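## Task

Put the cartridge marked with the wide red band into the sealant gun so that its front end sits almost fully inside the cup of the gun's front ring and its nozzle sticks out through that ring. The plunger rod can only be slid backward while the small thumb plate on the rod, just behind the handle, is held pushed toward the front of the gun. After loading, the rod may stay pulled back. The loaded gun must end up resting on the table itself, not leaning on or lying over any other object. Then state that you have finished.

## Robot and tools

Robot: two Franka FR3 seven-joint arms, left_arm and right_arm, each carrying a Robotiq 2-finger gripper that opens to 140 mm. left_arm's base stands near y=+0.370 m, right_arm's near y=-0.442 m. left_arm's fingers are rigid. right_arm's fingers have a hinge and can fold: grip with the outer quarter of the pads (near the tips) for a predictable squeeze; a grip nearer the palm may pull the part in, hold a thin part loosely, or crush a wide one, and fingertips pushed into a surface fold easily.

Frame: all positions, targets and offsets use the scene frame. Origin at table-top height, midway between the arms; +x points out over the table, +z up, left_arm on the +y side. Rotations turn about the gripper's Hand target position. On the gripper itself, fingers point along its +z and close along its y; end_effector_position is the centre between the closed pads (pads 66 mm long, tips about 33 mm further out when nearly closed).

execute_actions(actions, cameras): actions is a list of actions; each action is a table of 1 to 15 rows, one row per 1/30 s step; a short table repeats its final row up to step 15. Every row has 20 numbers in [-1, 1]: left_arm dx, dy, dz, rx, ry, rz, then left gripper position, force_limit, speed, activate; then the same ten for right_arm. dx..rz are offsets (not poses) from that arm's Hand target as it was when the action began, on scene axes; every row counts from that same start, so repeating an offset in a new action moves further. Scale: 1.0 = 0.6 m for dx/dy/dz and 180 degrees for the rx/ry/rz rotation vector. Six zeros means no new pose for that arm. The controller clips each step to 70 mm and 16 degrees from the measured pose. Gripper numbers are absolute settings: position +1 fully open, about -0.8 pads touching, -1 close until blocked; force_limit -1..+1 (roughly 14 N to 58 N on narrow parts after a slow close); speed -1..+1 (about 30 to 250 mm/s, faster closes squeeze harder). Both start at +1. Always resend each gripper's current numbers, since 0 is itself a command. activate stays 0; send 1 once only when fault reads 7 or 13. Images come only with an empty actions list or when cameras names them.

move(target, speed, blend, stop_force, zero, blocking, cameras): target is one 20-number row or a list of up to 15 rows, same layout and scale as above; every row's offsets count from the Hand targets at the move's start, not from the previous row. The gripper follows a straight path with no obstacle avoidance. speed: m/s, 0.002 to 2, default 0.25 (one value or one per target). blend: corner rounding in m, default 0 (stop at each). stop_force: 20 to 40 N, one value for both arms; ends an arm's path when it feels that much push against its travel; aim a few centimetres past the expected contact and move slowly; not reliable when the gripper also rotates; omit it when backing off a contact. zero (only with stop_force): true re-zeroes the force reading first. blocking=false returns early while the move continues (not allowed with stop_force). The result adds a move: line, e.g. done, off_target, moving, held or fault, plus limits=paced (pose clipped) or limits=held (steps withheld).

wait(seconds 0 to 3600) lets time pass with no new commands. stop brakes a running move. zoom_image(camera, region=[x0,y0,x1,y1] in pixels, at most 504 by 504) enlarges part of the latest image of cam_high, cam_low, cam_left_wrist or cam_right_wrist (all 896x504). clear_fault(arm) clears a reported torque or force fault. read_manual gives licence texts only. finished_scene(scene 1 or 2) ends the scene and cannot be undone.

Result lines: end_effector_position (m) and end_effector_quat_wxyz per gripper; Hand target (the clipped last commanded pose, basis of the next offsets; the gripper often rests a little short of it); Tool commands; object_status 0 moving, 1 blocked while opening, 2 blocked while closing (a held part), 3 reached position or pads met; position_measured in counts (3 open, ~75 = 100 mm, 139 = 60 mm, 200 = 20 mm, 230 pads touching); gripper fault 0, 7 or 13; joint positions, velocities, joint torques and external torque estimates; Flange force along the gripper's own axes; Wrist depth as a 7x7 grid of distances in mm ('-' = no value); step readings for action calls; MOTOR HOT, FAULT and OVER-TEMPERATURE lines. To grip harder while status is 2, raise force_limit and nudge position from -1 to -0.98.

Avoid: contact torque of 85 N m on the four large joints or 11 N m on the three wrist joints, or 85 N net force on an arm (weight of a held part counts): each triggers a fault stop needing clear_fault. Joint range ends and excess joint speed also fault. Do not let the two arms or grippers touch each other, do not close a gripper on the other arm's fingers, do not slam into the table or heavy items, do not squeeze hard on a part still resting on something, do not release moving parts or drop them from a height, and never let anything leave the table. Move slowly near contacts, retreat after pressing, and keep stretched or loaded arms from overheating.

Each tool is called after "Call:" by a JSON object that holds its "name" and its "arguments".

## Session

Call:
{"name": "execute_actions", "arguments": {"actions": []}}

Scene clock: 0.00 s.
left_arm: end_effector_position=(+0.4227, +0.1861, +0.2505) position_measured=3 object_status=3 fault=0 end_effector_quat_wxyz=(-0.096, +0.956, -0.159, -0.229) | right_arm: end_effector_position=(+0.4984, -0.6221, +0.1480) position_measured=3 object_status=3 fault=0 end_effector_quat_wxyz=(-0.040, +0.948, +0.316, -0.030)
Joint positions: left_arm=[-0.399 0.362 0.008 -1.491 0.069 1.357 -1.659] | right_arm=[-0.376 0.104 0.011 -2.112 0.029 2.119 -2.59]
Joint velocities: within noise
Joint torques (N m): no reading
External joint torques (N m): no reading
Flange force (N): no reading
Wrist depth (mm): cam_left_wrist=[- 369 351 355 305 309 312 / - 406 387 366 355 328 338 / - 479 433 422 402 418 - / - 132 565 - - 139 - / - 133 674 637 - 122 98 / - 869 734 606 - - 98 / - - 2184 533 - - -] | cam_right_wrist=[264 218 251 244 237 228 187 / 284 231 266 257 250 208 203 / 303 290 282 274 261 214 249 / 322 127 300 291 282 145 260 / - 109 323 312 302 290 102 / - 357 348 335 322 312 93 / - 392 379 363 348 335 -]
Hand target: left_arm +0.4227, +0.1861, +0.2505; -0.096, +0.956, -0.159, -0.229 | right_arm +0.4984, -0.6221, +0.1480; -0.040, +0.948, +0.316, -0.030
Tool commands: left_gripper/position=+1.0 left_gripper/force_limit=+1.0 left_gripper/speed=+1.0 left_gripper/activate=+0.0 right_gripper/position=+1.0 right_gripper/force_limit=+1.0 right_gripper/speed=+1.0 right_gripper/activate=+0.0

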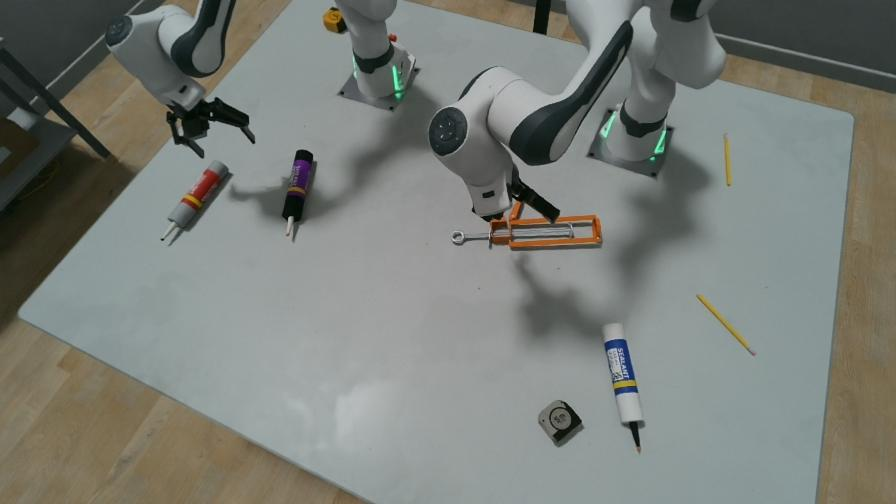

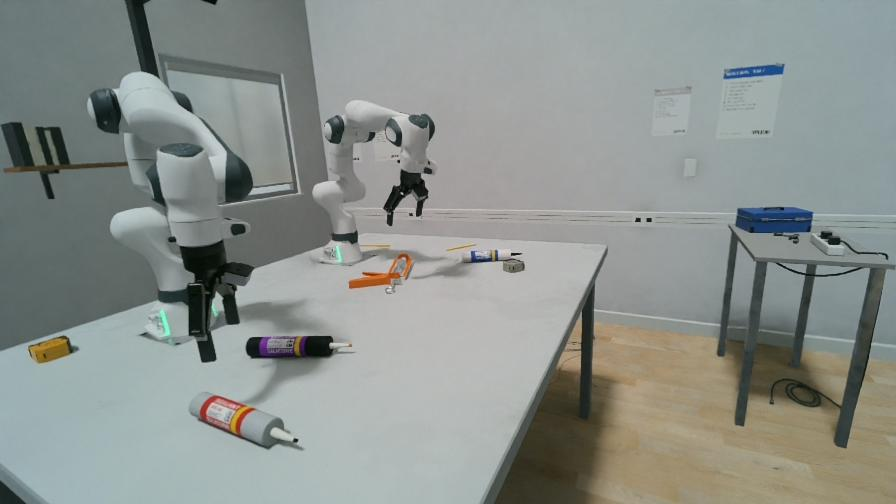

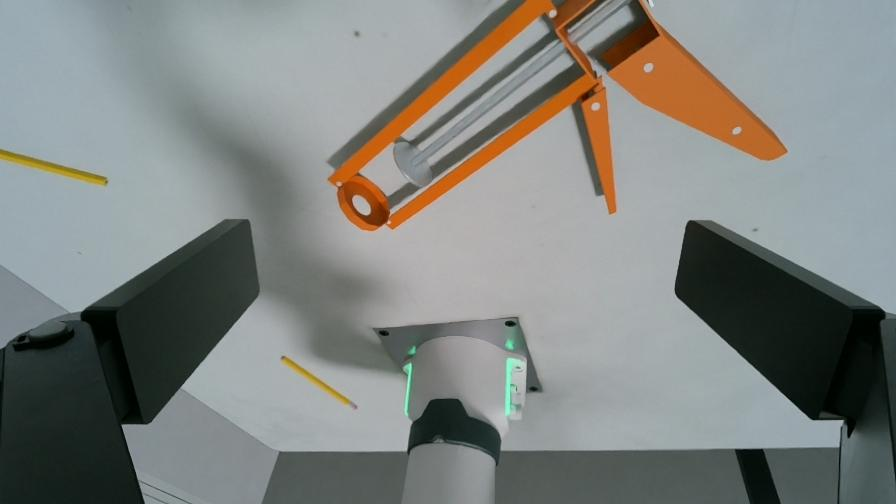

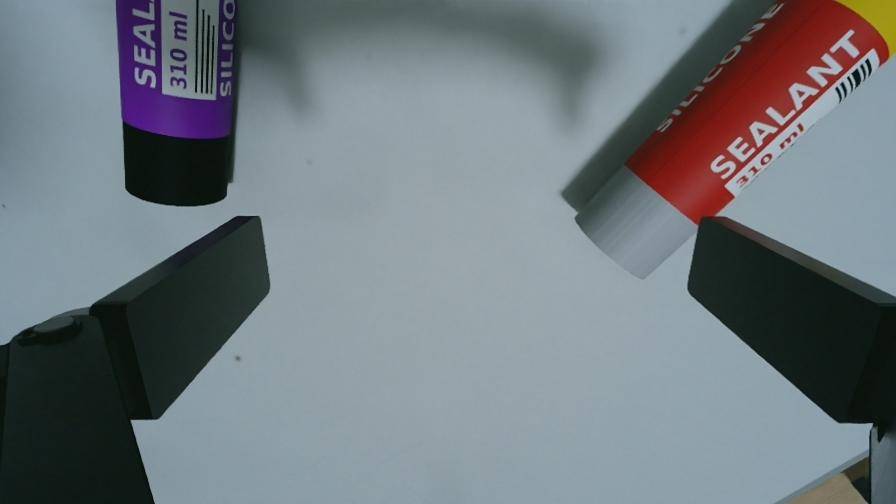

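Call:
{"name": "zoom_image", "arguments": {"camera": "cam_high", "region": [430, 180, 630, 280]}}

Call:
{"name": "zoom_image", "arguments": {"camera": "cam_low", "region": [330, 230, 450, 310]}}

Call:
{"name": "zoom_image", "arguments": {"camera": "cam_high", "region": [130, 130, 350, 260]}}

Call:
{"name": "zoom_image", "arguments": {"camera": "cam_left_wrist", "region": [320, 0, 820, 240]}}

Scaled by 2.520.

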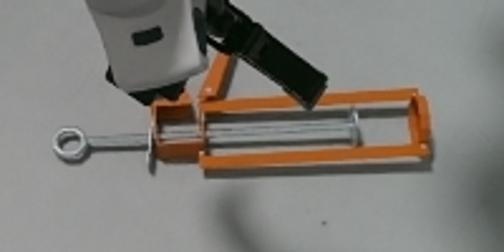

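Scaled by 4.200.

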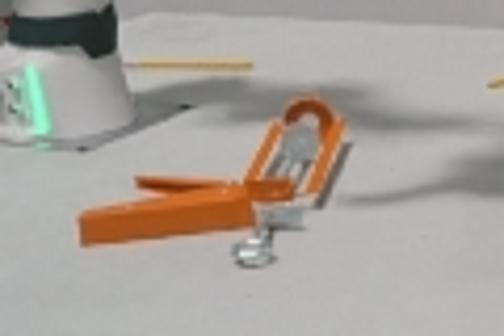

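Scaled by 2.291.

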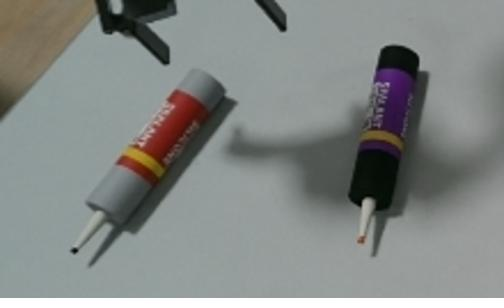

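Scaled by 1.008.

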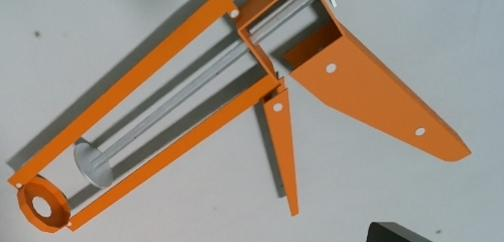

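Call:
{"name": "move", "arguments": {"target": [0.05, -0.0, 0.2, -0.0851, -0.1351, 0, 1, 1, 1, 0, 0, 0, 0.2, 0, 0, 0, 1, 1, 1, 0], "cameras": ["all"]}}

Scene clock: 4.43 s.
left_arm: end_effector_position=(+0.4522, +0.1857, +0.3711) position_measured=3 object_status=3 fault=0 end_effector_quat_wxyz=(-0.001, +0.987, -0.163, +0.000) | right_arm: end_effector_position=(+0.4998, -0.6210, +0.2680) position_measured=3 object_status=3 fault=0 end_effector_quat_wxyz=(-0.040, +0.947, +0.318, -0.027)
Joint positions: left_arm=[-0.354 -0.083 0.024 -1.776 0.004 1.693 -1.599] | right_arm=[-0.376 0 0.011 -1.925 0.029 1.831 -2.589]
Joint velocities: left_arm=[-0.001 0.001 0.002 0 0.001 0.004 0.005] | right_arm=[-0.001 0 0 -0.001 0 -0.003 0]
Joint torques (N m): left_arm=[-0.11 -30.69 -0.02 23.51 0.36 2.81 0.27] | right_arm=[-0.79 -34.15 -0.01 25.42 0.4 1.76 0.12]
External joint torques (N m): left_arm=[-0.07 -0.8 0.17 -1.38 -0.53 0.14 0.27] | right_arm=[-0.76 -1.75 0.02 0.82 -0.54 -0.58 0.13]
Flange force (N): left_arm=[-7.5 -0.7 4.6] | right_arm=[-1.6 -1.7 -3.7]
Wrist depth (mm): cam_left_wrist=[429 - 456 456 446 456 - / 422 - - 460 479 - - / - 518 - - - - - / - 145 540 - 499 130 510 / - 113 562 - 539 122 94 / - - 613 631 619 - 98 / - 654 678 662 - - -] | cam_right_wrist=[384 372 352 350 342 300 327 / 408 395 372 376 359 341 343 / 438 423 407 394 374 370 361 / 463 127 431 420 406 138 378 / - 109 469 449 435 414 102 / - 509 505 484 464 457 93 / - 567 536 521 507 1628 -]
Hand target: left_arm +0.4527, +0.1861, +0.3705; +0.000, +0.986, -0.165, +0.000 | right_arm +0.4984, -0.6221, +0.2680; -0.040, +0.948, +0.316, -0.030
Off the commanded pose: left_arm 0.001 m, 0 deg | right_arm 0.002 m, 0 deg.
move: done
cam_left_wrist: T_world_to_cam=[[-0.31487, -0.94909, 0.0091, 0.32431], [-0.88847, 0.2981, 0.34894, 0.21964], [-0.33389, 0.10179, -0.9371, 0.62292]] pos_world=[0.50524, 0.17892, 0.50415]
cam_right_wrist: T_world_to_cam=[[0.59914, -0.79382, -0.1043, -0.75394], [-0.72185, -0.59194, 0.35852, -0.10144], [-0.34634, -0.13952, -0.92768, 0.47941]] pos_world=[0.54453, -0.59165, 0.40247]

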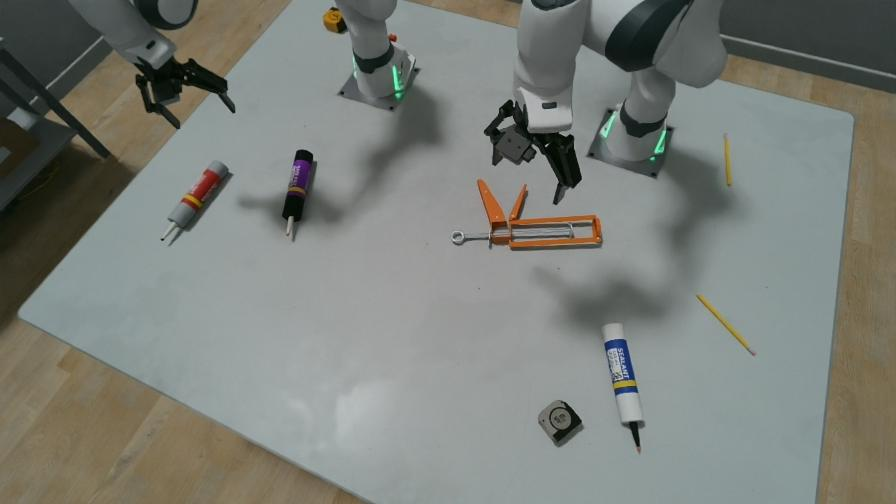

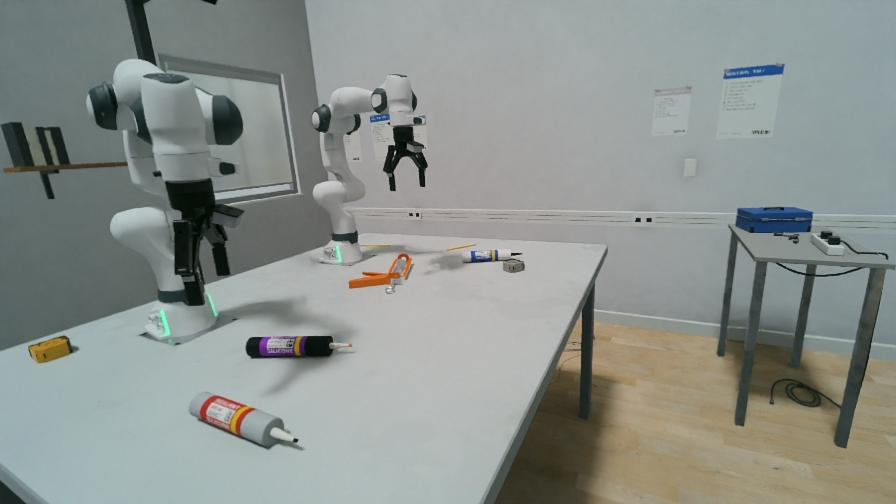

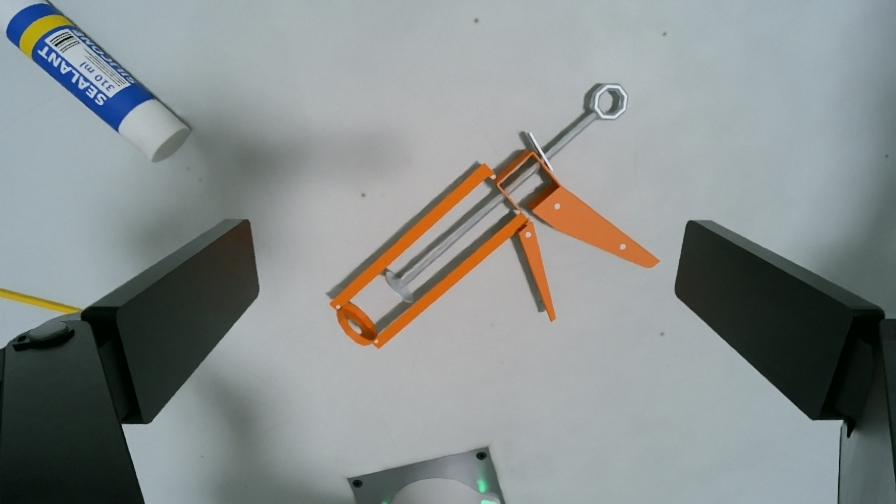

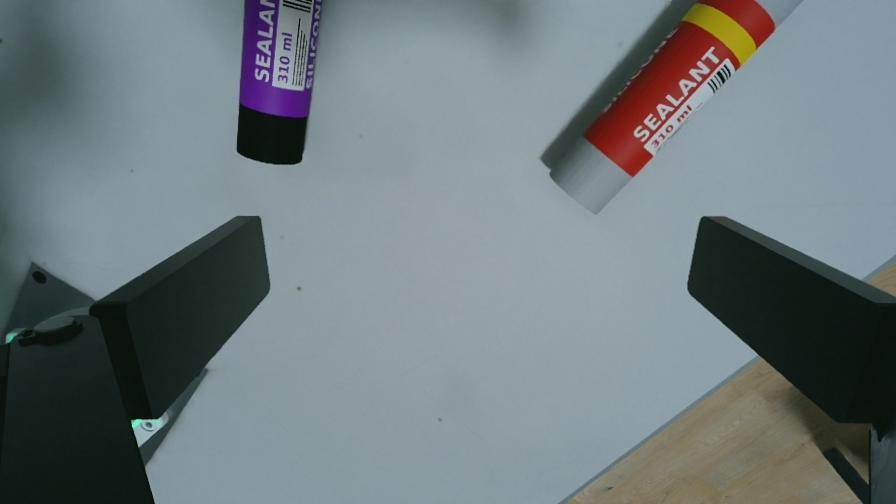

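Call:
{"name": "zoom_image", "arguments": {"camera": "cam_left_wrist", "region": [320, 70, 670, 360]}}

Call:
{"name": "zoom_image", "arguments": {"camera": "cam_left_wrist", "region": [470, 70, 670, 280]}}

Call:
{"name": "zoom_image", "arguments": {"camera": "cam_high", "region": [440, 170, 620, 260]}}

Scaled by 1.440.

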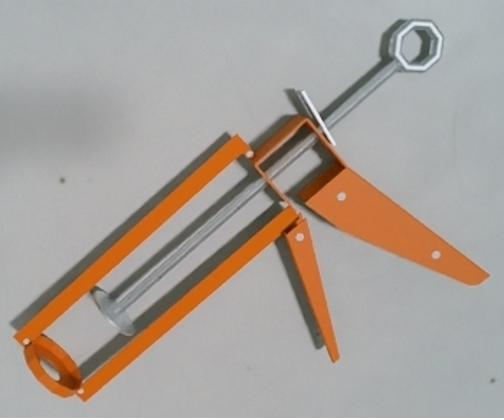

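Scaled by 2.400.

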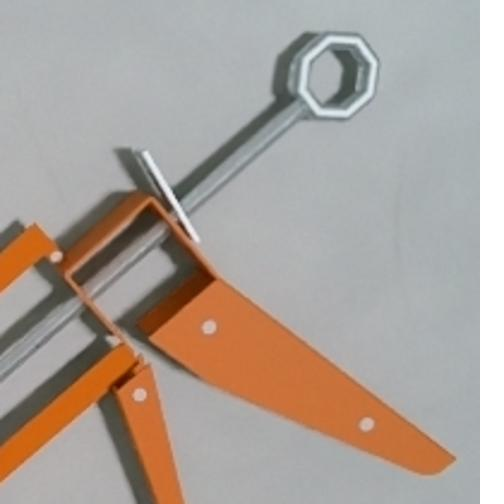

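Scaled by 2.800.

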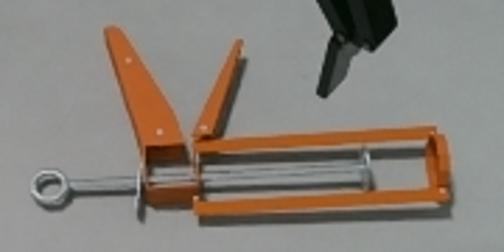

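Call:
{"name": "move", "arguments": {"target": [0, -0.142, -0.3, 0, 0, 0, 1, 1, 1, 0, 0, 0, 0, 0, 0, 0, 1, 1, 1, 0], "cameras": ["cam_left_wrist"]}}

Call:
{"name": "zoom_image", "arguments": {"camera": "cam_left_wrist", "region": [300, 60, 700, 400]}}

Scene clock: 9.50 s.
left_arm: end_effector_position=(+0.4518, +0.1013, +0.1905) position_measured=3 object_status=3 fault=0 end_effector_quat_wxyz=(+0.001, +0.986, -0.167, -0.001) | right_arm: end_effector_position=(+0.4997, -0.6210, +0.2680) position_measured=3 object_status=3 fault=0 end_effector_quat_wxyz=(-0.040, +0.947, +0.318, -0.028)
Joint positions: left_arm=[-0.425 0.094 -0.042 -2.028 0.002 2.12 -1.729] | right_arm=[-0.376 0 0.011 -1.925 0.029 1.831 -2.589]
Joint velocities: left_arm=[-0.001 0 0 0.001 0.002 0.001 -0.007] | right_arm=[within noise]
Joint torques (N m): left_arm=[-0.41 -36.39 -0.02 23.29 1.12 2.85 -0.17] | right_arm=[-0.75 -34.09 -0.06 25.44 0.4 1.87 0.16]
External joint torques (N m): left_arm=[-0.49 -0.75 -0.06 -1.12 0.36 0.16 -0.17] | right_arm=[-0.69 -1.55 0 0.79 -0.53 -0.47 0.17]
Flange force (N): left_arm=[-6.5 -0.2 1.2] | right_arm=[-1.3 -1.3 -3.3]
Wrist depth (mm): cam_left_wrist=[292 - - - 304 - - / - - - - - 313 - / - 332 321 327 326 333 327 / - 140 344 329 - 130 - / - 122 355 341 336 123 94 / - - 362 - - 397 98 / - 385 - - 404 - -] | cam_right_wrist=[384 372 350 353 339 303 324 / 407 395 373 372 359 340 341 / 435 418 406 392 374 373 359 / 462 127 429 418 408 138 374 / - 109 475 445 433 414 102 / - 508 499 482 465 457 93 / - 565 554 516 499 1567 -]
Hand target: left_arm +0.4527, +0.1009, +0.1905; +0.000, +0.986, -0.165, +0.000 | right_arm +0.4984, -0.6221, +0.2680; -0.040, +0.948, +0.316, -0.030
Off the commanded pose: left_arm 0.001 m, 0 deg | right_arm 0.002 m, 0 deg.
move: done
cam_left_wrist: T_world_to_cam=[[-0.32272, -0.9464, 0.01327, 0.24809], [-0.88506, 0.30671, 0.35014, 0.30485], [-0.33545, 0.10125, -0.9366, 0.46292]] pos_world=[0.50516, 0.09442, 0.32354]

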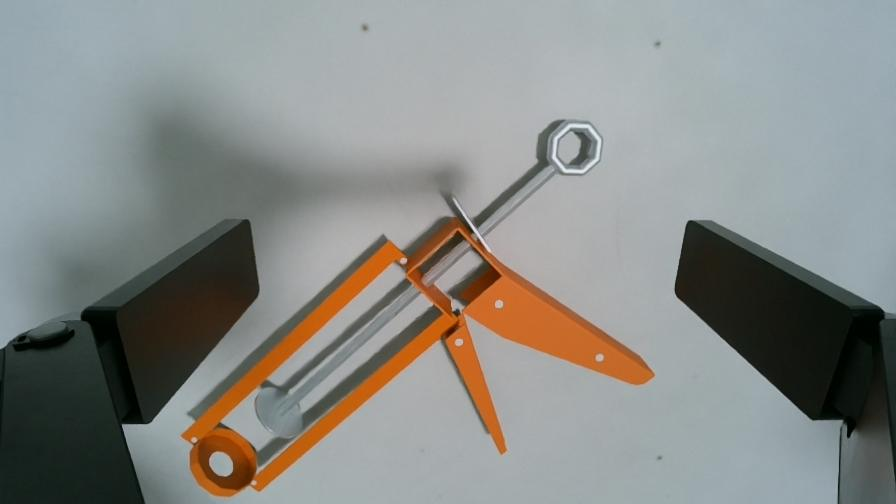

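Scaled by 1.260.

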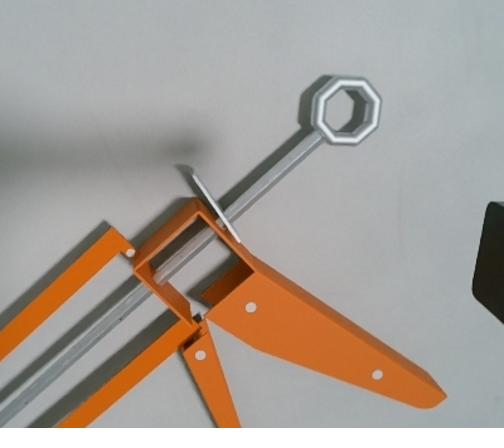

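Call:
{"name": "move", "arguments": {"target": [0.099, -0.048, -0.109, 0.0851, 0.1351, 0, 1, 1, 1, 0, 0, 0, 0, 0, 0, 0, 1, 1, 1, 0], "cameras": ["cam_left_wrist"]}}

Call:
{"name": "zoom_image", "arguments": {"camera": "cam_left_wrist", "region": [200, 60, 700, 440]}}

Scene clock: 16.30 s.
left_arm: end_effector_position=(+0.5124, +0.0713, +0.1257) position_measured=3 object_status=3 fault=0 end_effector_quat_wxyz=(-0.093, +0.957, -0.157, -0.225) | right_arm: end_effector_position=(+0.4997, -0.6210, +0.2680) position_measured=3 object_status=3 fault=0 end_effector_quat_wxyz=(-0.040, +0.947, +0.318, -0.028)
Joint positions: left_arm=[-0.471 1.132 -0.024 -0.509 0.048 1.149 -1.747] | right_arm=[-0.376 0 0.011 -1.925 0.029 1.831 -2.589]
Joint velocities: left_arm=[-0.001 -0.001 0 0.002 -0.001 -0.005 0.001] | right_arm=[within noise]
Joint torques (N m): left_arm=[-0.61 -59.37 1.06 22.55 1.39 0.67 0.25] | right_arm=[-0.74 -34.08 -0.09 25.46 0.38 1.87 0.14]
External joint torques (N m): left_arm=[-0.54 -1.69 0.39 -0.36 0.42 -0.45 0.28] | right_arm=[-0.83 -1.62 -0.17 0.82 -0.57 -0.47 0.15]
Flange force (N): left_arm=[0.0 0.0 0.0] | right_arm=[-1.6 -1.3 -3.4]
Wrist depth (mm): cam_left_wrist=[247 242 - - - - 198 / 274 262 268 - 242 - 224 / - - 278 285 265 259 246 / - 132 - 307 315 140 265 / - 113 408 355 338 122 94 / - 562 479 490 457 460 98 / - 806 654 636 558 557 -] | cam_right_wrist=[385 374 348 353 345 302 324 / 410 393 372 376 351 339 343 / 433 422 406 395 373 371 362 / 463 127 430 420 409 138 378 / - 109 468 448 435 418 102 / - 109 504 477 462 457 93 / - 572 543 530 517 1607 -]
Hand target: left_arm +0.5121, +0.0721, +0.1251; -0.096, +0.956, -0.159, -0.229 | right_arm +0.4984, -0.6221, +0.2680; -0.040, +0.948, +0.316, -0.030
Off the commanded pose: left_arm 0.001 m, 1 deg | right_arm 0.002 m, 0 deg.
move: done
cam_left_wrist: T_world_to_cam=[[-0.33338, -0.93741, -0.10065, 0.2593], [-0.65612, 0.15402, 0.73877, 0.23512], [-0.67703, 0.31233, -0.66639, 0.55148]] pos_world=[0.61408, 0.03462, 0.2199]

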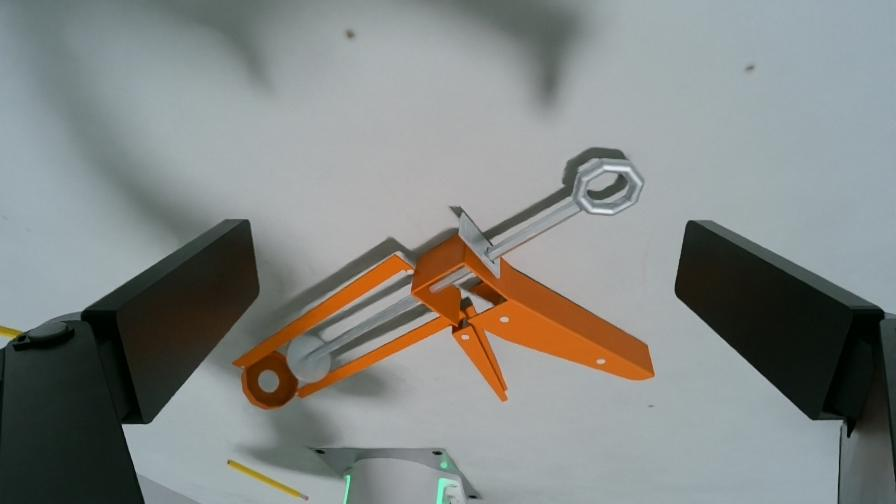

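Scaled by 1.008.

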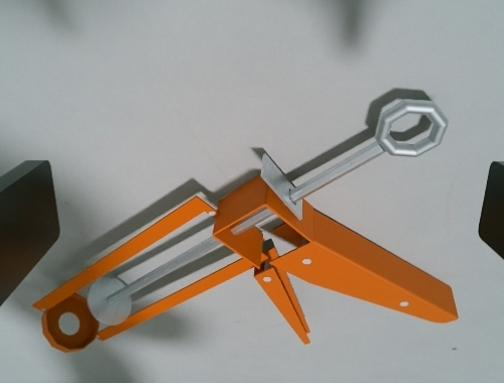

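Call:
{"name": "move", "arguments": {"target": [-0.153, 0.296, 0.291, 0, 0, 0, 1, 1, 1, 0, -0.0973, 0.987, -0.08, -0.0364, -0.0027, -0.5666, 1, 1, 1, 0], "speed": 0.4, "cameras": ["all"]}}

Scene clock: 24.63 s.
left_arm: end_effector_position=(+0.4213, +0.2486, +0.2998) position_measured=3 object_status=3 fault=0 end_effector_quat_wxyz=(-0.095, +0.956, -0.157, -0.227) | right_arm: end_effector_position=(+0.4402, -0.0289, +0.2209) position_measured=3 object_status=3 fault=0 end_effector_quat_wxyz=(-0.002, +0.844, -0.537, +0.000)
Joint positions: left_arm=[-0.296 0.266 -0.01 -1.505 0.116 1.287 -1.571] | right_arm=[0.114 0.2 0.681 -1.862 -0.139 2.018 0.412]
Joint velocities: left_arm=[within noise] | right_arm=[0.001 0 -0.001 -0.001 0 0 0.007]
Joint torques (N m): left_arm=[-0.22 -41.55 0.34 22.28 1.56 0.79 0.21] | right_arm=[-0.33 -32.2 3.88 25.12 0.12 2.11 0.16]
External joint torques (N m): left_arm=[-0.02 -1.18 0.23 -1.29 0.37 -0.38 0.24] | right_arm=[-0.29 -1.14 -0.32 0.83 -0.55 -0.45 0.16]
Flange force (N): left_arm=[-7.8 -0.3 6.8] | right_arm=[-0.1 -1.1 -2.9]
Wrist depth (mm): cam_left_wrist=[- - 400 - 369 334 - / 479 - 459 429 - 405 349 / - 539 503 475 483 - 445 / - 140 - - - 130 - / - 113 - 625 664 122 94 / - - - 564 598 - 98 / - - 2129 553 2028 - -] | cam_right_wrist=[310 308 310 311 312 313 314 / 321 323 326 326 328 327 330 / 340 343 340 343 344 346 346 / 360 127 360 362 363 138 361 / - 109 381 377 376 377 102 / - 402 402 387 406 409 93 / - 427 433 425 431 436 -]
Hand target: left_arm +0.4203, +0.2497, +0.2997; -0.096, +0.956, -0.159, -0.229 | right_arm +0.4400, -0.0299, +0.2200; +0.000, +0.842, -0.539, +0.001
Off the commanded pose: left_arm 0.002 m, 0 deg | right_arm 0.001 m, 0 deg.
move: done; limits=paced
cam_left_wrist: T_world_to_cam=[[-0.33419, -0.93685, -0.10315, 0.4136], [-0.65422, 0.15179, 0.74092, 0.01854], [-0.67847, 0.31509, -0.66363, 0.54952]] pos_world=[0.52318, 0.21152, 0.39361]
cam_right_wrist: T_world_to_cam=[[-0.90584, -0.42337, -0.0146, 0.40028], [-0.40306, 0.85074, 0.33732, 0.12899], [-0.13039, 0.31144, -0.94128, 0.4187]] pos_world=[0.46917, -0.07067, 0.35645]

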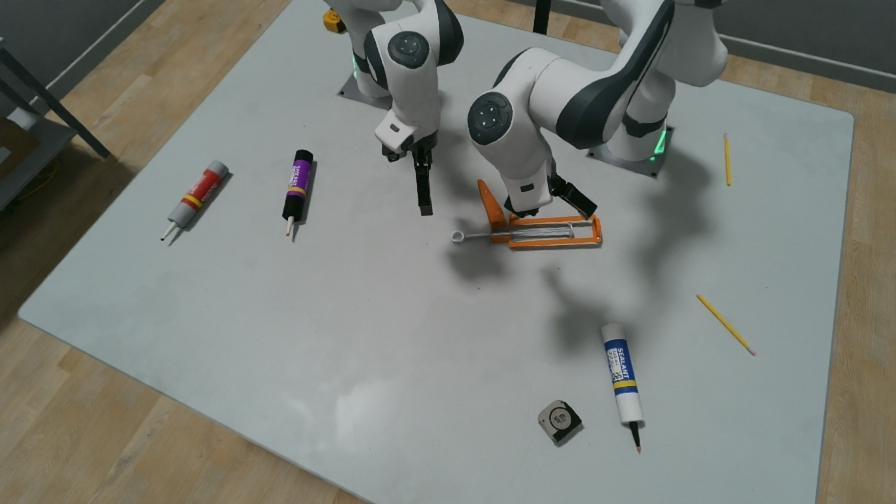

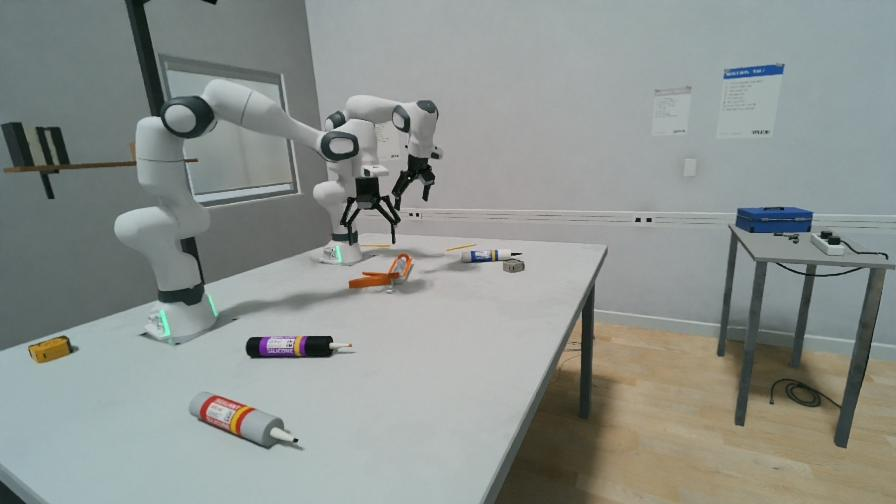

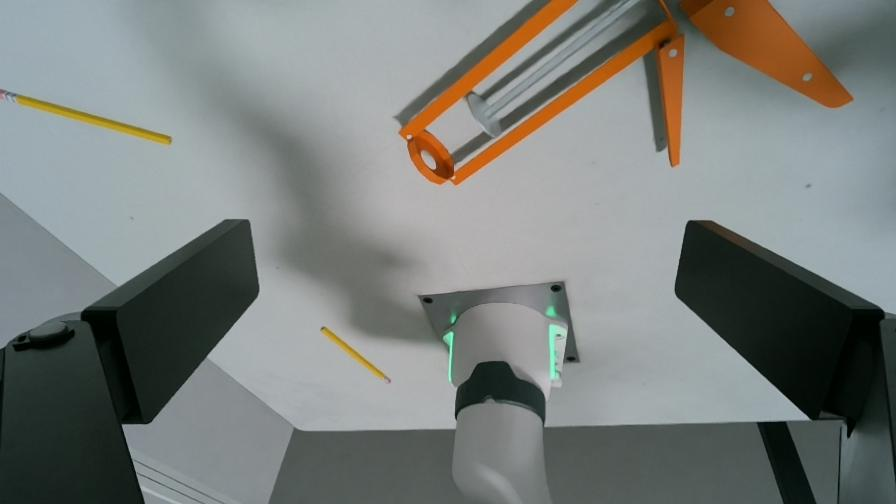

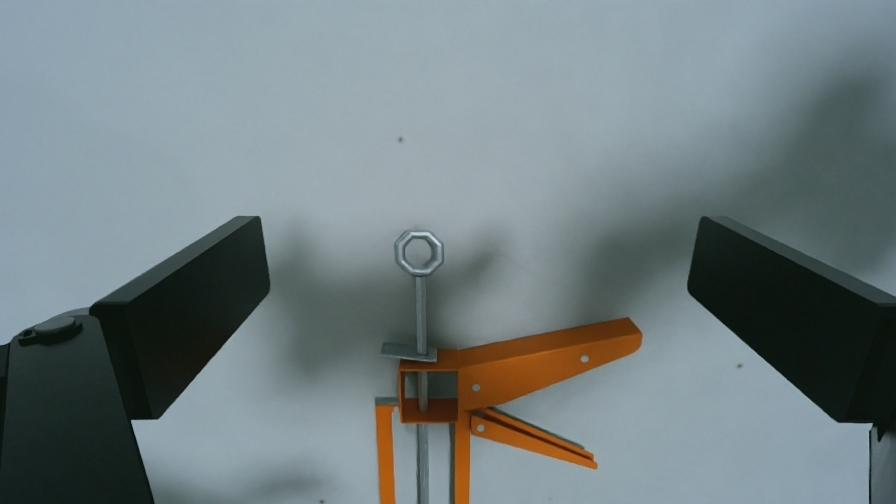

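Call:
{"name": "move", "arguments": {"target": [0, 0, 0, 0, 0, 0, 1, 1, 1, 0, 0.007, 0.123, -0.167, 0, 0, 0, 0.1, 0, 0, 0], "cameras": ["cam_right_wrist"]}}

Scene clock: 27.20 s.
left_arm: end_effector_position=(+0.4213, +0.2486, +0.2998) position_measured=3 object_status=3 fault=0 end_effector_quat_wxyz=(-0.095, +0.956, -0.157, -0.227) | right_arm: end_effector_position=(+0.4430, +0.0426, +0.1188) position_measured=117 object_status=3 fault=0 end_effector_quat_wxyz=(+0.003, +0.844, -0.536, +0.000)
Joint positions: left_arm=[-0.296 0.266 -0.01 -1.505 0.116 1.287 -1.571] | right_arm=[0.31 0.5 0.598 -1.737 -0.324 2.132 0.593]
Joint velocities: left_arm=[within noise] | right_arm=[-0.001 -0.001 -0.002 -0.001 0 0.001 0.005]
Joint torques (N m): left_arm=[-0.3 -41.59 0.41 22.28 1.54 0.8 0.26] | right_arm=[-0.31 -42.83 8.55 23.33 0.53 2.62 0.1]
External joint torques (N m): left_arm=[-0.44 -1.48 0.01 -1.14 0.33 -0.35 0.29] | right_arm=[-0.19 -1.95 -0.54 0.66 -0.1 0.11 0.1]
Flange force (N): left_arm=[-8.2 0.2 6.6] | right_arm=[1.5 2.5 -2.4]
Wrist depth (mm): cam_left_wrist=[406 400 406 - 362 338 339 / - - 452 420 416 410 380 / - 519 - 470 492 471 429 / - 133 657 601 552 139 - / - 113 724 685 639 122 94 / - - - 576 593 - 98 / - 1907 - 545 497 - -] | cam_right_wrist=[215 216 217 217 219 220 221 / 226 226 226 228 229 230 231 / 237 237 238 238 241 241 243 / 248 249 138 252 248 253 257 / - 83 94 263 262 88 89 / - 71 275 281 247 - 75 / - 71 299 292 280 - -]
Hand target: left_arm +0.4203, +0.2497, +0.2997; -0.096, +0.956, -0.159, -0.229 | right_arm +0.4442, +0.0439, +0.1198; +0.000, +0.842, -0.539, +0.001
Off the commanded pose: left_arm 0.002 m, 0 deg | right_arm 0.002 m, 0 deg.
move: done
cam_right_wrist: T_world_to_cam=[[-0.90553, -0.42423, -0.00603, 0.43048], [-0.40178, 0.85288, 0.33343, 0.10343], [-0.13631, 0.30435, -0.94276, 0.30382]] pos_world=[0.47278, 0.00194, 0.25454]

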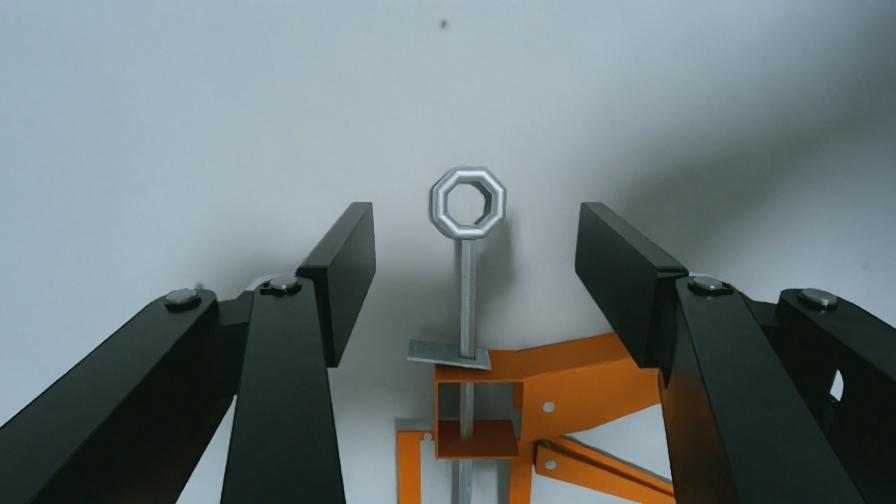

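Call:
{"name": "move", "arguments": {"target": [0, 0, 0, 0, 0, 0, 1, 1, 1, 0, 0, 0, -0.093, 0, 0, 0, 0.1, 0, 0, 0], "speed": 0.1, "cameras": ["cam_right_wrist"]}}

Scene clock: 29.13 s.
left_arm: end_effector_position=(+0.4213, +0.2486, +0.2998) position_measured=3 object_status=3 fault=0 end_effector_quat_wxyz=(-0.095, +0.956, -0.157, -0.227) | right_arm: end_effector_position=(+0.4430, +0.0429, +0.0638) position_measured=117 object_status=3 fault=0 end_effector_quat_wxyz=(+0.002, +0.844, -0.537, -0.001)
Joint positions: left_arm=[-0.296 0.266 -0.01 -1.505 0.116 1.287 -1.571] | right_arm=[0.339 0.576 0.556 -1.769 -0.372 2.233 0.624]
Joint velocities: left_arm=[within noise] | right_arm=[0.001 -0.001 -0.002 0.001 -0.001 0.004 0.003]
Joint torques (N m): left_arm=[-0.22 -41.69 0.4 22.29 1.55 0.78 0.25] | right_arm=[-0.36 -44.52 9.28 21.8 0.1 2.69 0.24]
External joint torques (N m): left_arm=[-0.37 -1.16 0 -1.35 0.32 -0.37 0.27] | right_arm=[-0.36 -1.94 -0.6 0.22 -0.49 0.18 0.24]
Flange force (N): left_arm=[-8.0 0.2 7.0] | right_arm=[2.0 4.1 -1.8]
Wrist depth (mm): cam_left_wrist=[422 418 - 391 359 340 344 / - 474 - 423 425 394 - / - 540 - 453 475 - 450 / - 133 - - - 140 498 / - 113 - 662 625 122 98 / - - - 569 676 - 98 / - 2203 1996 530 525 - -] | cam_right_wrist=[166 167 167 168 169 170 171 / 174 174 175 176 177 178 178 / 182 183 182 183 185 187 188 / 191 192 138 192 176 194 198 / 198 83 94 205 204 88 89 / - 71 212 213 215 - 75 / - 71 230 228 195 - -]
Hand target: left_arm +0.4203, +0.2497, +0.2997; -0.096, +0.956, -0.159, -0.229 | right_arm +0.4442, +0.0439, +0.0640; +0.000, +0.842, -0.539, +0.001
Off the commanded pose: left_arm 0.002 m, 0 deg | right_arm 0.002 m, 0 deg.
move: done
cam_right_wrist: T_world_to_cam=[[-0.9063, -0.42259, -0.00626, 0.4306], [-0.40019, 0.85331, 0.33422, 0.12081], [-0.1359, 0.30541, -0.94247, 0.25159]] pos_world=[0.47279, 0.00204, 0.19944]

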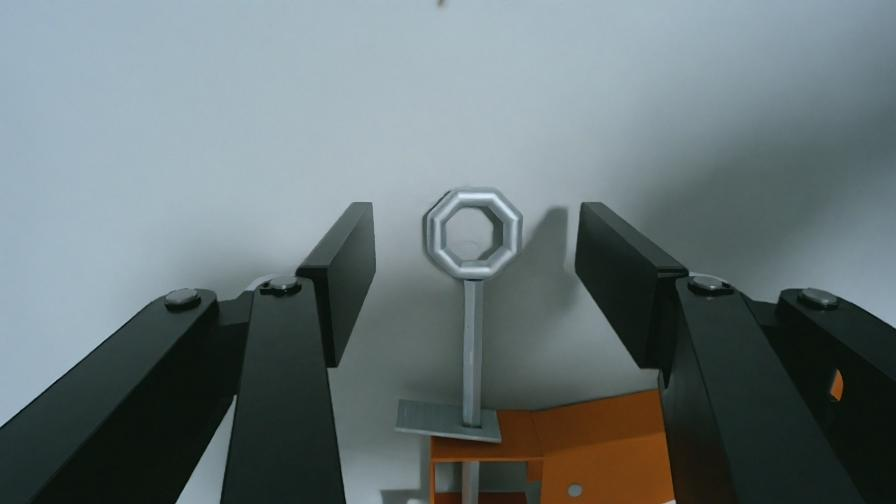

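Call:
{"name": "execute_actions", "arguments": {"actions": [[[0,0,0,0,0,0,1,1,1,0,0,0,0,0,0,0,-1,-0.2,-1,0]],[[0,0,0,0,0,0,1,1,1,0,0,0,0,0,0,0,-1,-0.2,-1,0]],[[0,0,0,0,0,0,1,1,1,0,0,0,0,0,0,0,-1,-0.2,-1,0]],[[0,0,0,0,0,0,1,1,1,0,0,0,0,0,0,0,-1,-0.2,-1,0]]], "cameras": ["cam_right_wrist"]}}

Scene clock: 32.30 s.
left_arm: end_effector_position=(+0.4213, +0.2486, +0.2998) position_measured=3 object_status=3 fault=0 end_effector_quat_wxyz=(-0.095, +0.956, -0.157, -0.227) | right_arm: end_effector_position=(+0.4432, +0.0430, +0.0638) position_measured=231 object_status=0 fault=0 end_effector_quat_wxyz=(+0.002, +0.843, -0.538, +0.000)
Joint positions: left_arm=[-0.296 0.266 -0.01 -1.505 0.116 1.287 -1.571] | right_arm=[0.339 0.576 0.555 -1.769 -0.372 2.234 0.625]
Joint torques (N m): left_arm=[-0.24 -41.6 0.33 22.26 1.56 0.79 0.28] | right_arm=[-0.43 -44.56 9.19 21.83 0.18 2.62 0.17]
External joint torques (N m): left_arm=[-0.37 -1.37 -0.05 -1.22 0.34 -0.36 0.31] | right_arm=[-0.55 -1.98 -0.76 0.29 -0.41 0.11 0.17]
External joint torques at the end of the 1st action: left_arm=[-0.1 -1.3 0.17 -1.2 0.36 -0.36 0.31] | right_arm=[-0.47 -2.08 -0.63 0.32 -0.45 0.14 0.21]
External joint torques at the end of the 2nd action: left_arm=[-0.27 -1.44 0.1 -1.18 0.34 -0.37 0.29] | right_arm=[-0.4 -2.06 -0.57 0.34 -0.43 0.13 0.16]
External joint torques at the end of the 3rd action: left_arm=[-0.21 -1.2 0.02 -1.31 0.34 -0.37 0.25] | right_arm=[-0.24 -2.12 -0.54 0.34 -0.42 0.14 0.22]
Flange force (N): left_arm=[-8.2 0.1 6.8] | right_arm=[2.4 3.9 -2.1]
Flange force at the end of the 1st action (N): left_arm=[-7.9 -0.3 6.6] | right_arm=[2.2 4.1 -2.2]
Flange force at the end of the 2nd action (N): left_arm=[-8.3 0.0 6.7] | right_arm=[2.1 3.9 -2.3]
Flange force at the end of the 3rd action (N): left_arm=[-7.9 0.1 6.9] | right_arm=[1.9 4.0 -2.3]
Wrist depth (mm): cam_left_wrist=[- 406 404 396 349 336 330 / - 474 - 419 427 396 400 / - 543 - 481 484 464 - / - 133 - - - 139 485 / - 113 772 631 676 122 94 / - - 933 586 - - 98 / - 1996 2222 526 520 - -] | cam_right_wrist=[166 166 167 168 168 169 170 / 174 174 175 176 176 177 178 / 182 183 183 183 186 187 188 / 192 192 193 138 193 196 197 / 203 203 93 94 88 203 209 / 212 - - 67 - 76 192 / - - - - - 70 -]
Hand target: left_arm +0.4203, +0.2497, +0.2997; -0.096, +0.956, -0.159, -0.229 | right_arm +0.4442, +0.0439, +0.0640; +0.000, +0.842, -0.539, +0.001
Off the commanded pose: left_arm 0.002 m, 0 deg | right_arm 0.001 m, 0 deg.
Step readings (end_effector_position of left_arm | right_arm; steps 1 to 15: 1st action; 16 to 30: 2nd action; 31 to 45: 3rd action; 46 to 60: 4th action):
0: (+0.4213, +0.2486, +0.2998) | (+0.4432, +0.0430, +0.0639)
1: (+0.4213, +0.2486, +0.2998) | (+0.4432, +0.0430, +0.0639)
2: (+0.4213, +0.2486, +0.2998) | (+0.4432, +0.0430, +0.0639)
4: (+0.4213, +0.2486, +0.2998) | (+0.4432, +0.0430, +0.0639)
8: (+0.4213, +0.2486, +0.2998) | (+0.4432, +0.0430, +0.0638)
15: (+0.4213, +0.2486, +0.2998) | (+0.4432, +0.0430, +0.0638)
16: (+0.4213, +0.2486, +0.2998) | (+0.4432, +0.0430, +0.0638)
17: (+0.4213, +0.2486, +0.2998) | (+0.4432, +0.0430, +0.0638)
19: (+0.4213, +0.2486, +0.2998) | (+0.4432, +0.0430, +0.0638)
23: (+0.4213, +0.2486, +0.2998) | (+0.4432, +0.0430, +0.0638)
30: (+0.4213, +0.2486, +0.2998) | (+0.4432, +0.0430, +0.0638)
31: (+0.4213, +0.2486, +0.2998) | (+0.4432, +0.0430, +0.0638)
32: (+0.4213, +0.2486, +0.2998) | (+0.4432, +0.0430, +0.0638)
34: (+0.4213, +0.2486, +0.2998) | (+0.4432, +0.0430, +0.0638)
38: (+0.4213, +0.2486, +0.2998) | (+0.4432, +0.0430, +0.0638)
45: (+0.4213, +0.2486, +0.2998) | (+0.4432, +0.0430, +0.0638)
46: (+0.4213, +0.2486, +0.2998) | (+0.4432, +0.0430, +0.0638)
47: (+0.4213, +0.2486, +0.2998) | (+0.4432, +0.0430, +0.0638)
49: (+0.4213, +0.2486, +0.2998) | (+0.4432, +0.0430, +0.0638)
53: (+0.4213, +0.2486, +0.2998) | (+0.4432, +0.0430, +0.0638)
60: (+0.4213, +0.2486, +0.2998) | (+0.4432, +0.0430, +0.0638)
cam_right_wrist: T_world_to_cam=[[-0.90688, -0.42134, -0.0069, 0.43109], [-0.39919, 0.85371, 0.3344, 0.12033], [-0.13501, 0.30601, -0.94241, 0.25117]] pos_world=[0.47289, 0.00204, 0.19944]

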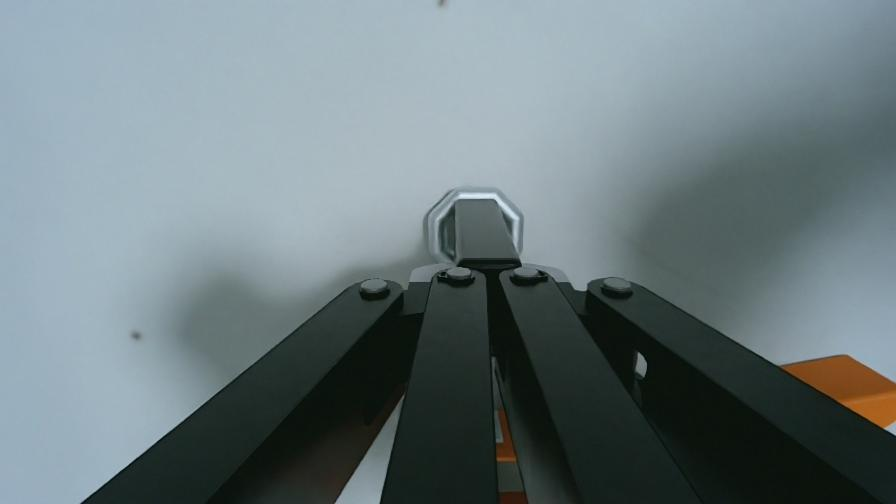

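Call:
{"name": "execute_actions", "arguments": {"actions": [[[0,0,0,0,0,0,1,1,1,0,0,0,0,0,0,0,0.3,-0.2,0,0]]]}}

Call:
{"name": "move", "arguments": {"target": [0, 0, 0, 0, 0, 0, 1, 1, 1, 0, 0, 0, -0.025, 0, 0, 0, 0.3, -0.2, 0, 0], "speed": 0.05, "cameras": ["cam_right_wrist"]}}

Scene clock: 33.70 s.
left_arm: end_effector_position=(+0.4213, +0.2486, +0.2998) position_measured=3 object_status=3 fault=0 end_effector_quat_wxyz=(-0.095, +0.956, -0.157, -0.227) | right_arm: end_effector_position=(+0.4432, +0.0430, +0.0638) position_measured=91 object_status=0 fault=0 end_effector_quat_wxyz=(+0.002, +0.843, -0.538, +0.000)
Joint positions: left_arm=[-0.296 0.266 -0.01 -1.505 0.116 1.287 -1.571] | right_arm=[0.339 0.576 0.555 -1.769 -0.372 2.234 0.625]
Joint torques (N m): left_arm=[-0.23 -41.59 0.41 22.23 1.55 0.79 0.24] | right_arm=[-0.33 -44.52 9.2 21.82 0.19 2.63 0.21]
External joint torques (N m): left_arm=[-0.25 -1.21 0.12 -1.35 0.34 -0.37 0.26] | right_arm=[-0.26 -1.9 -0.62 0.21 -0.4 0.12 0.21]
Flange force (N): left_arm=[-8.1 0.0 7.1] | right_arm=[1.9 3.9 -1.9]
Wrist depth (mm): cam_left_wrist=[438 402 404 365 368 332 340 / 483 490 439 420 424 422 401 / 579 531 - 470 472 454 444 / 657 132 614 608 - 140 507 / - 113 - 671 611 122 98 / - - 926 568 565 - 98 / - - - 526 1951 - -] | cam_right_wrist=[166 167 167 168 168 169 170 / 174 174 175 176 176 178 177 / 183 183 182 183 185 186 187 / 192 192 148 192 191 192 199 / - 85 127 205 206 102 85 / - 67 215 213 214 - 87 / - - 230 228 194 - -]
Hand target: left_arm +0.4203, +0.2497, +0.2997; -0.096, +0.956, -0.159, -0.229 | right_arm +0.4442, +0.0439, +0.0640; +0.000, +0.842, -0.539, +0.001
Off the commanded pose: left_arm 0.002 m, 0 deg | right_arm 0.001 m, 0 deg.
Step readings (end_effector_position of left_arm | right_arm):
0: (+0.4213, +0.2486, +0.2998) | (+0.4432, +0.0430, +0.0638)
1: (+0.4213, +0.2486, +0.2998) | (+0.4432, +0.0430, +0.0638)
2: (+0.4213, +0.2486, +0.2998) | (+0.4432, +0.0430, +0.0638)
4: (+0.4213, +0.2486, +0.2998) | (+0.4432, +0.0430, +0.0638)
8: (+0.4213, +0.2486, +0.2998) | (+0.4432, +0.0430, +0.0638)
15: (+0.4213, +0.2486, +0.2998) | (+0.4432, +0.0430, +0.0638)

Scene clock: 34.53 s.
left_arm: end_effector_position=(+0.4213, +0.2486, +0.2998) position_measured=3 object_status=3 fault=0 end_effector_quat_wxyz=(-0.095, +0.956, -0.157, -0.227) | right_arm: end_effector_position=(+0.4436, +0.0432, +0.0497) position_measured=91 object_status=3 fault=0 end_effector_quat_wxyz=(+0.002, +0.843, -0.538, +0.000)
Joint positions: left_arm=[-0.296 0.266 -0.01 -1.505 0.116 1.287 -1.571] | right_arm=[0.349 0.597 0.541 -1.772 -0.385 2.259 0.632]
Joint torques (N m): left_arm=[-0.25 -41.59 0.37 22.29 1.56 0.8 0.26] | right_arm=[-0.19 -44.95 9.18 21.51 0.01 2.57 0.2]
External joint torques (N m): left_arm=[-0.31 -1.31 0.04 -1.21 0.34 -0.36 0.28] | right_arm=[0.03 -1.89 -0.64 0.22 -0.57 0.07 0.2]
Flange force (N): left_arm=[-7.9 0.1 6.6] | right_arm=[1.2 3.4 -1.7]
Wrist depth (mm): cam_left_wrist=[435 411 - - 365 333 352 / 484 - 456 430 421 403 - / - - - 419 - 455 - / - 132 589 - 557 139 - / - 122 786 655 620 130 98 / - - - 570 763 - 98 / - - - 531 536 - -] | cam_right_wrist=[153 154 154 155 156 156 157 / 161 161 162 162 163 164 166 / 168 169 169 169 172 172 173 / 177 177 148 177 178 177 182 / - 85 127 190 191 102 85 / - 67 198 198 202 - 87 / - - 212 187 185 - -]
Hand target: left_arm +0.4203, +0.2497, +0.2997; -0.096, +0.956, -0.159, -0.229 | right_arm +0.4442, +0.0439, +0.0490; +0.000, +0.842, -0.539, +0.001
Off the commanded pose: left_arm 0.002 m, 0 deg | right_arm 0.001 m, 0 deg.
move: done
cam_right_wrist: T_world_to_cam=[[-0.90674, -0.42161, -0.00777, 0.43135], [-0.39969, 0.85343, 0.33453, 0.12518], [-0.13441, 0.30644, -0.94235, 0.23756]] pos_world=[0.47309, 0.00224, 0.18534]

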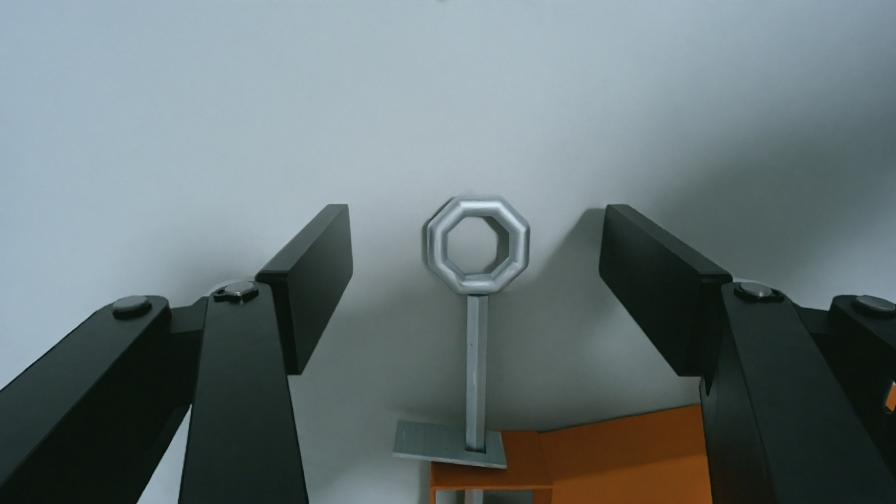

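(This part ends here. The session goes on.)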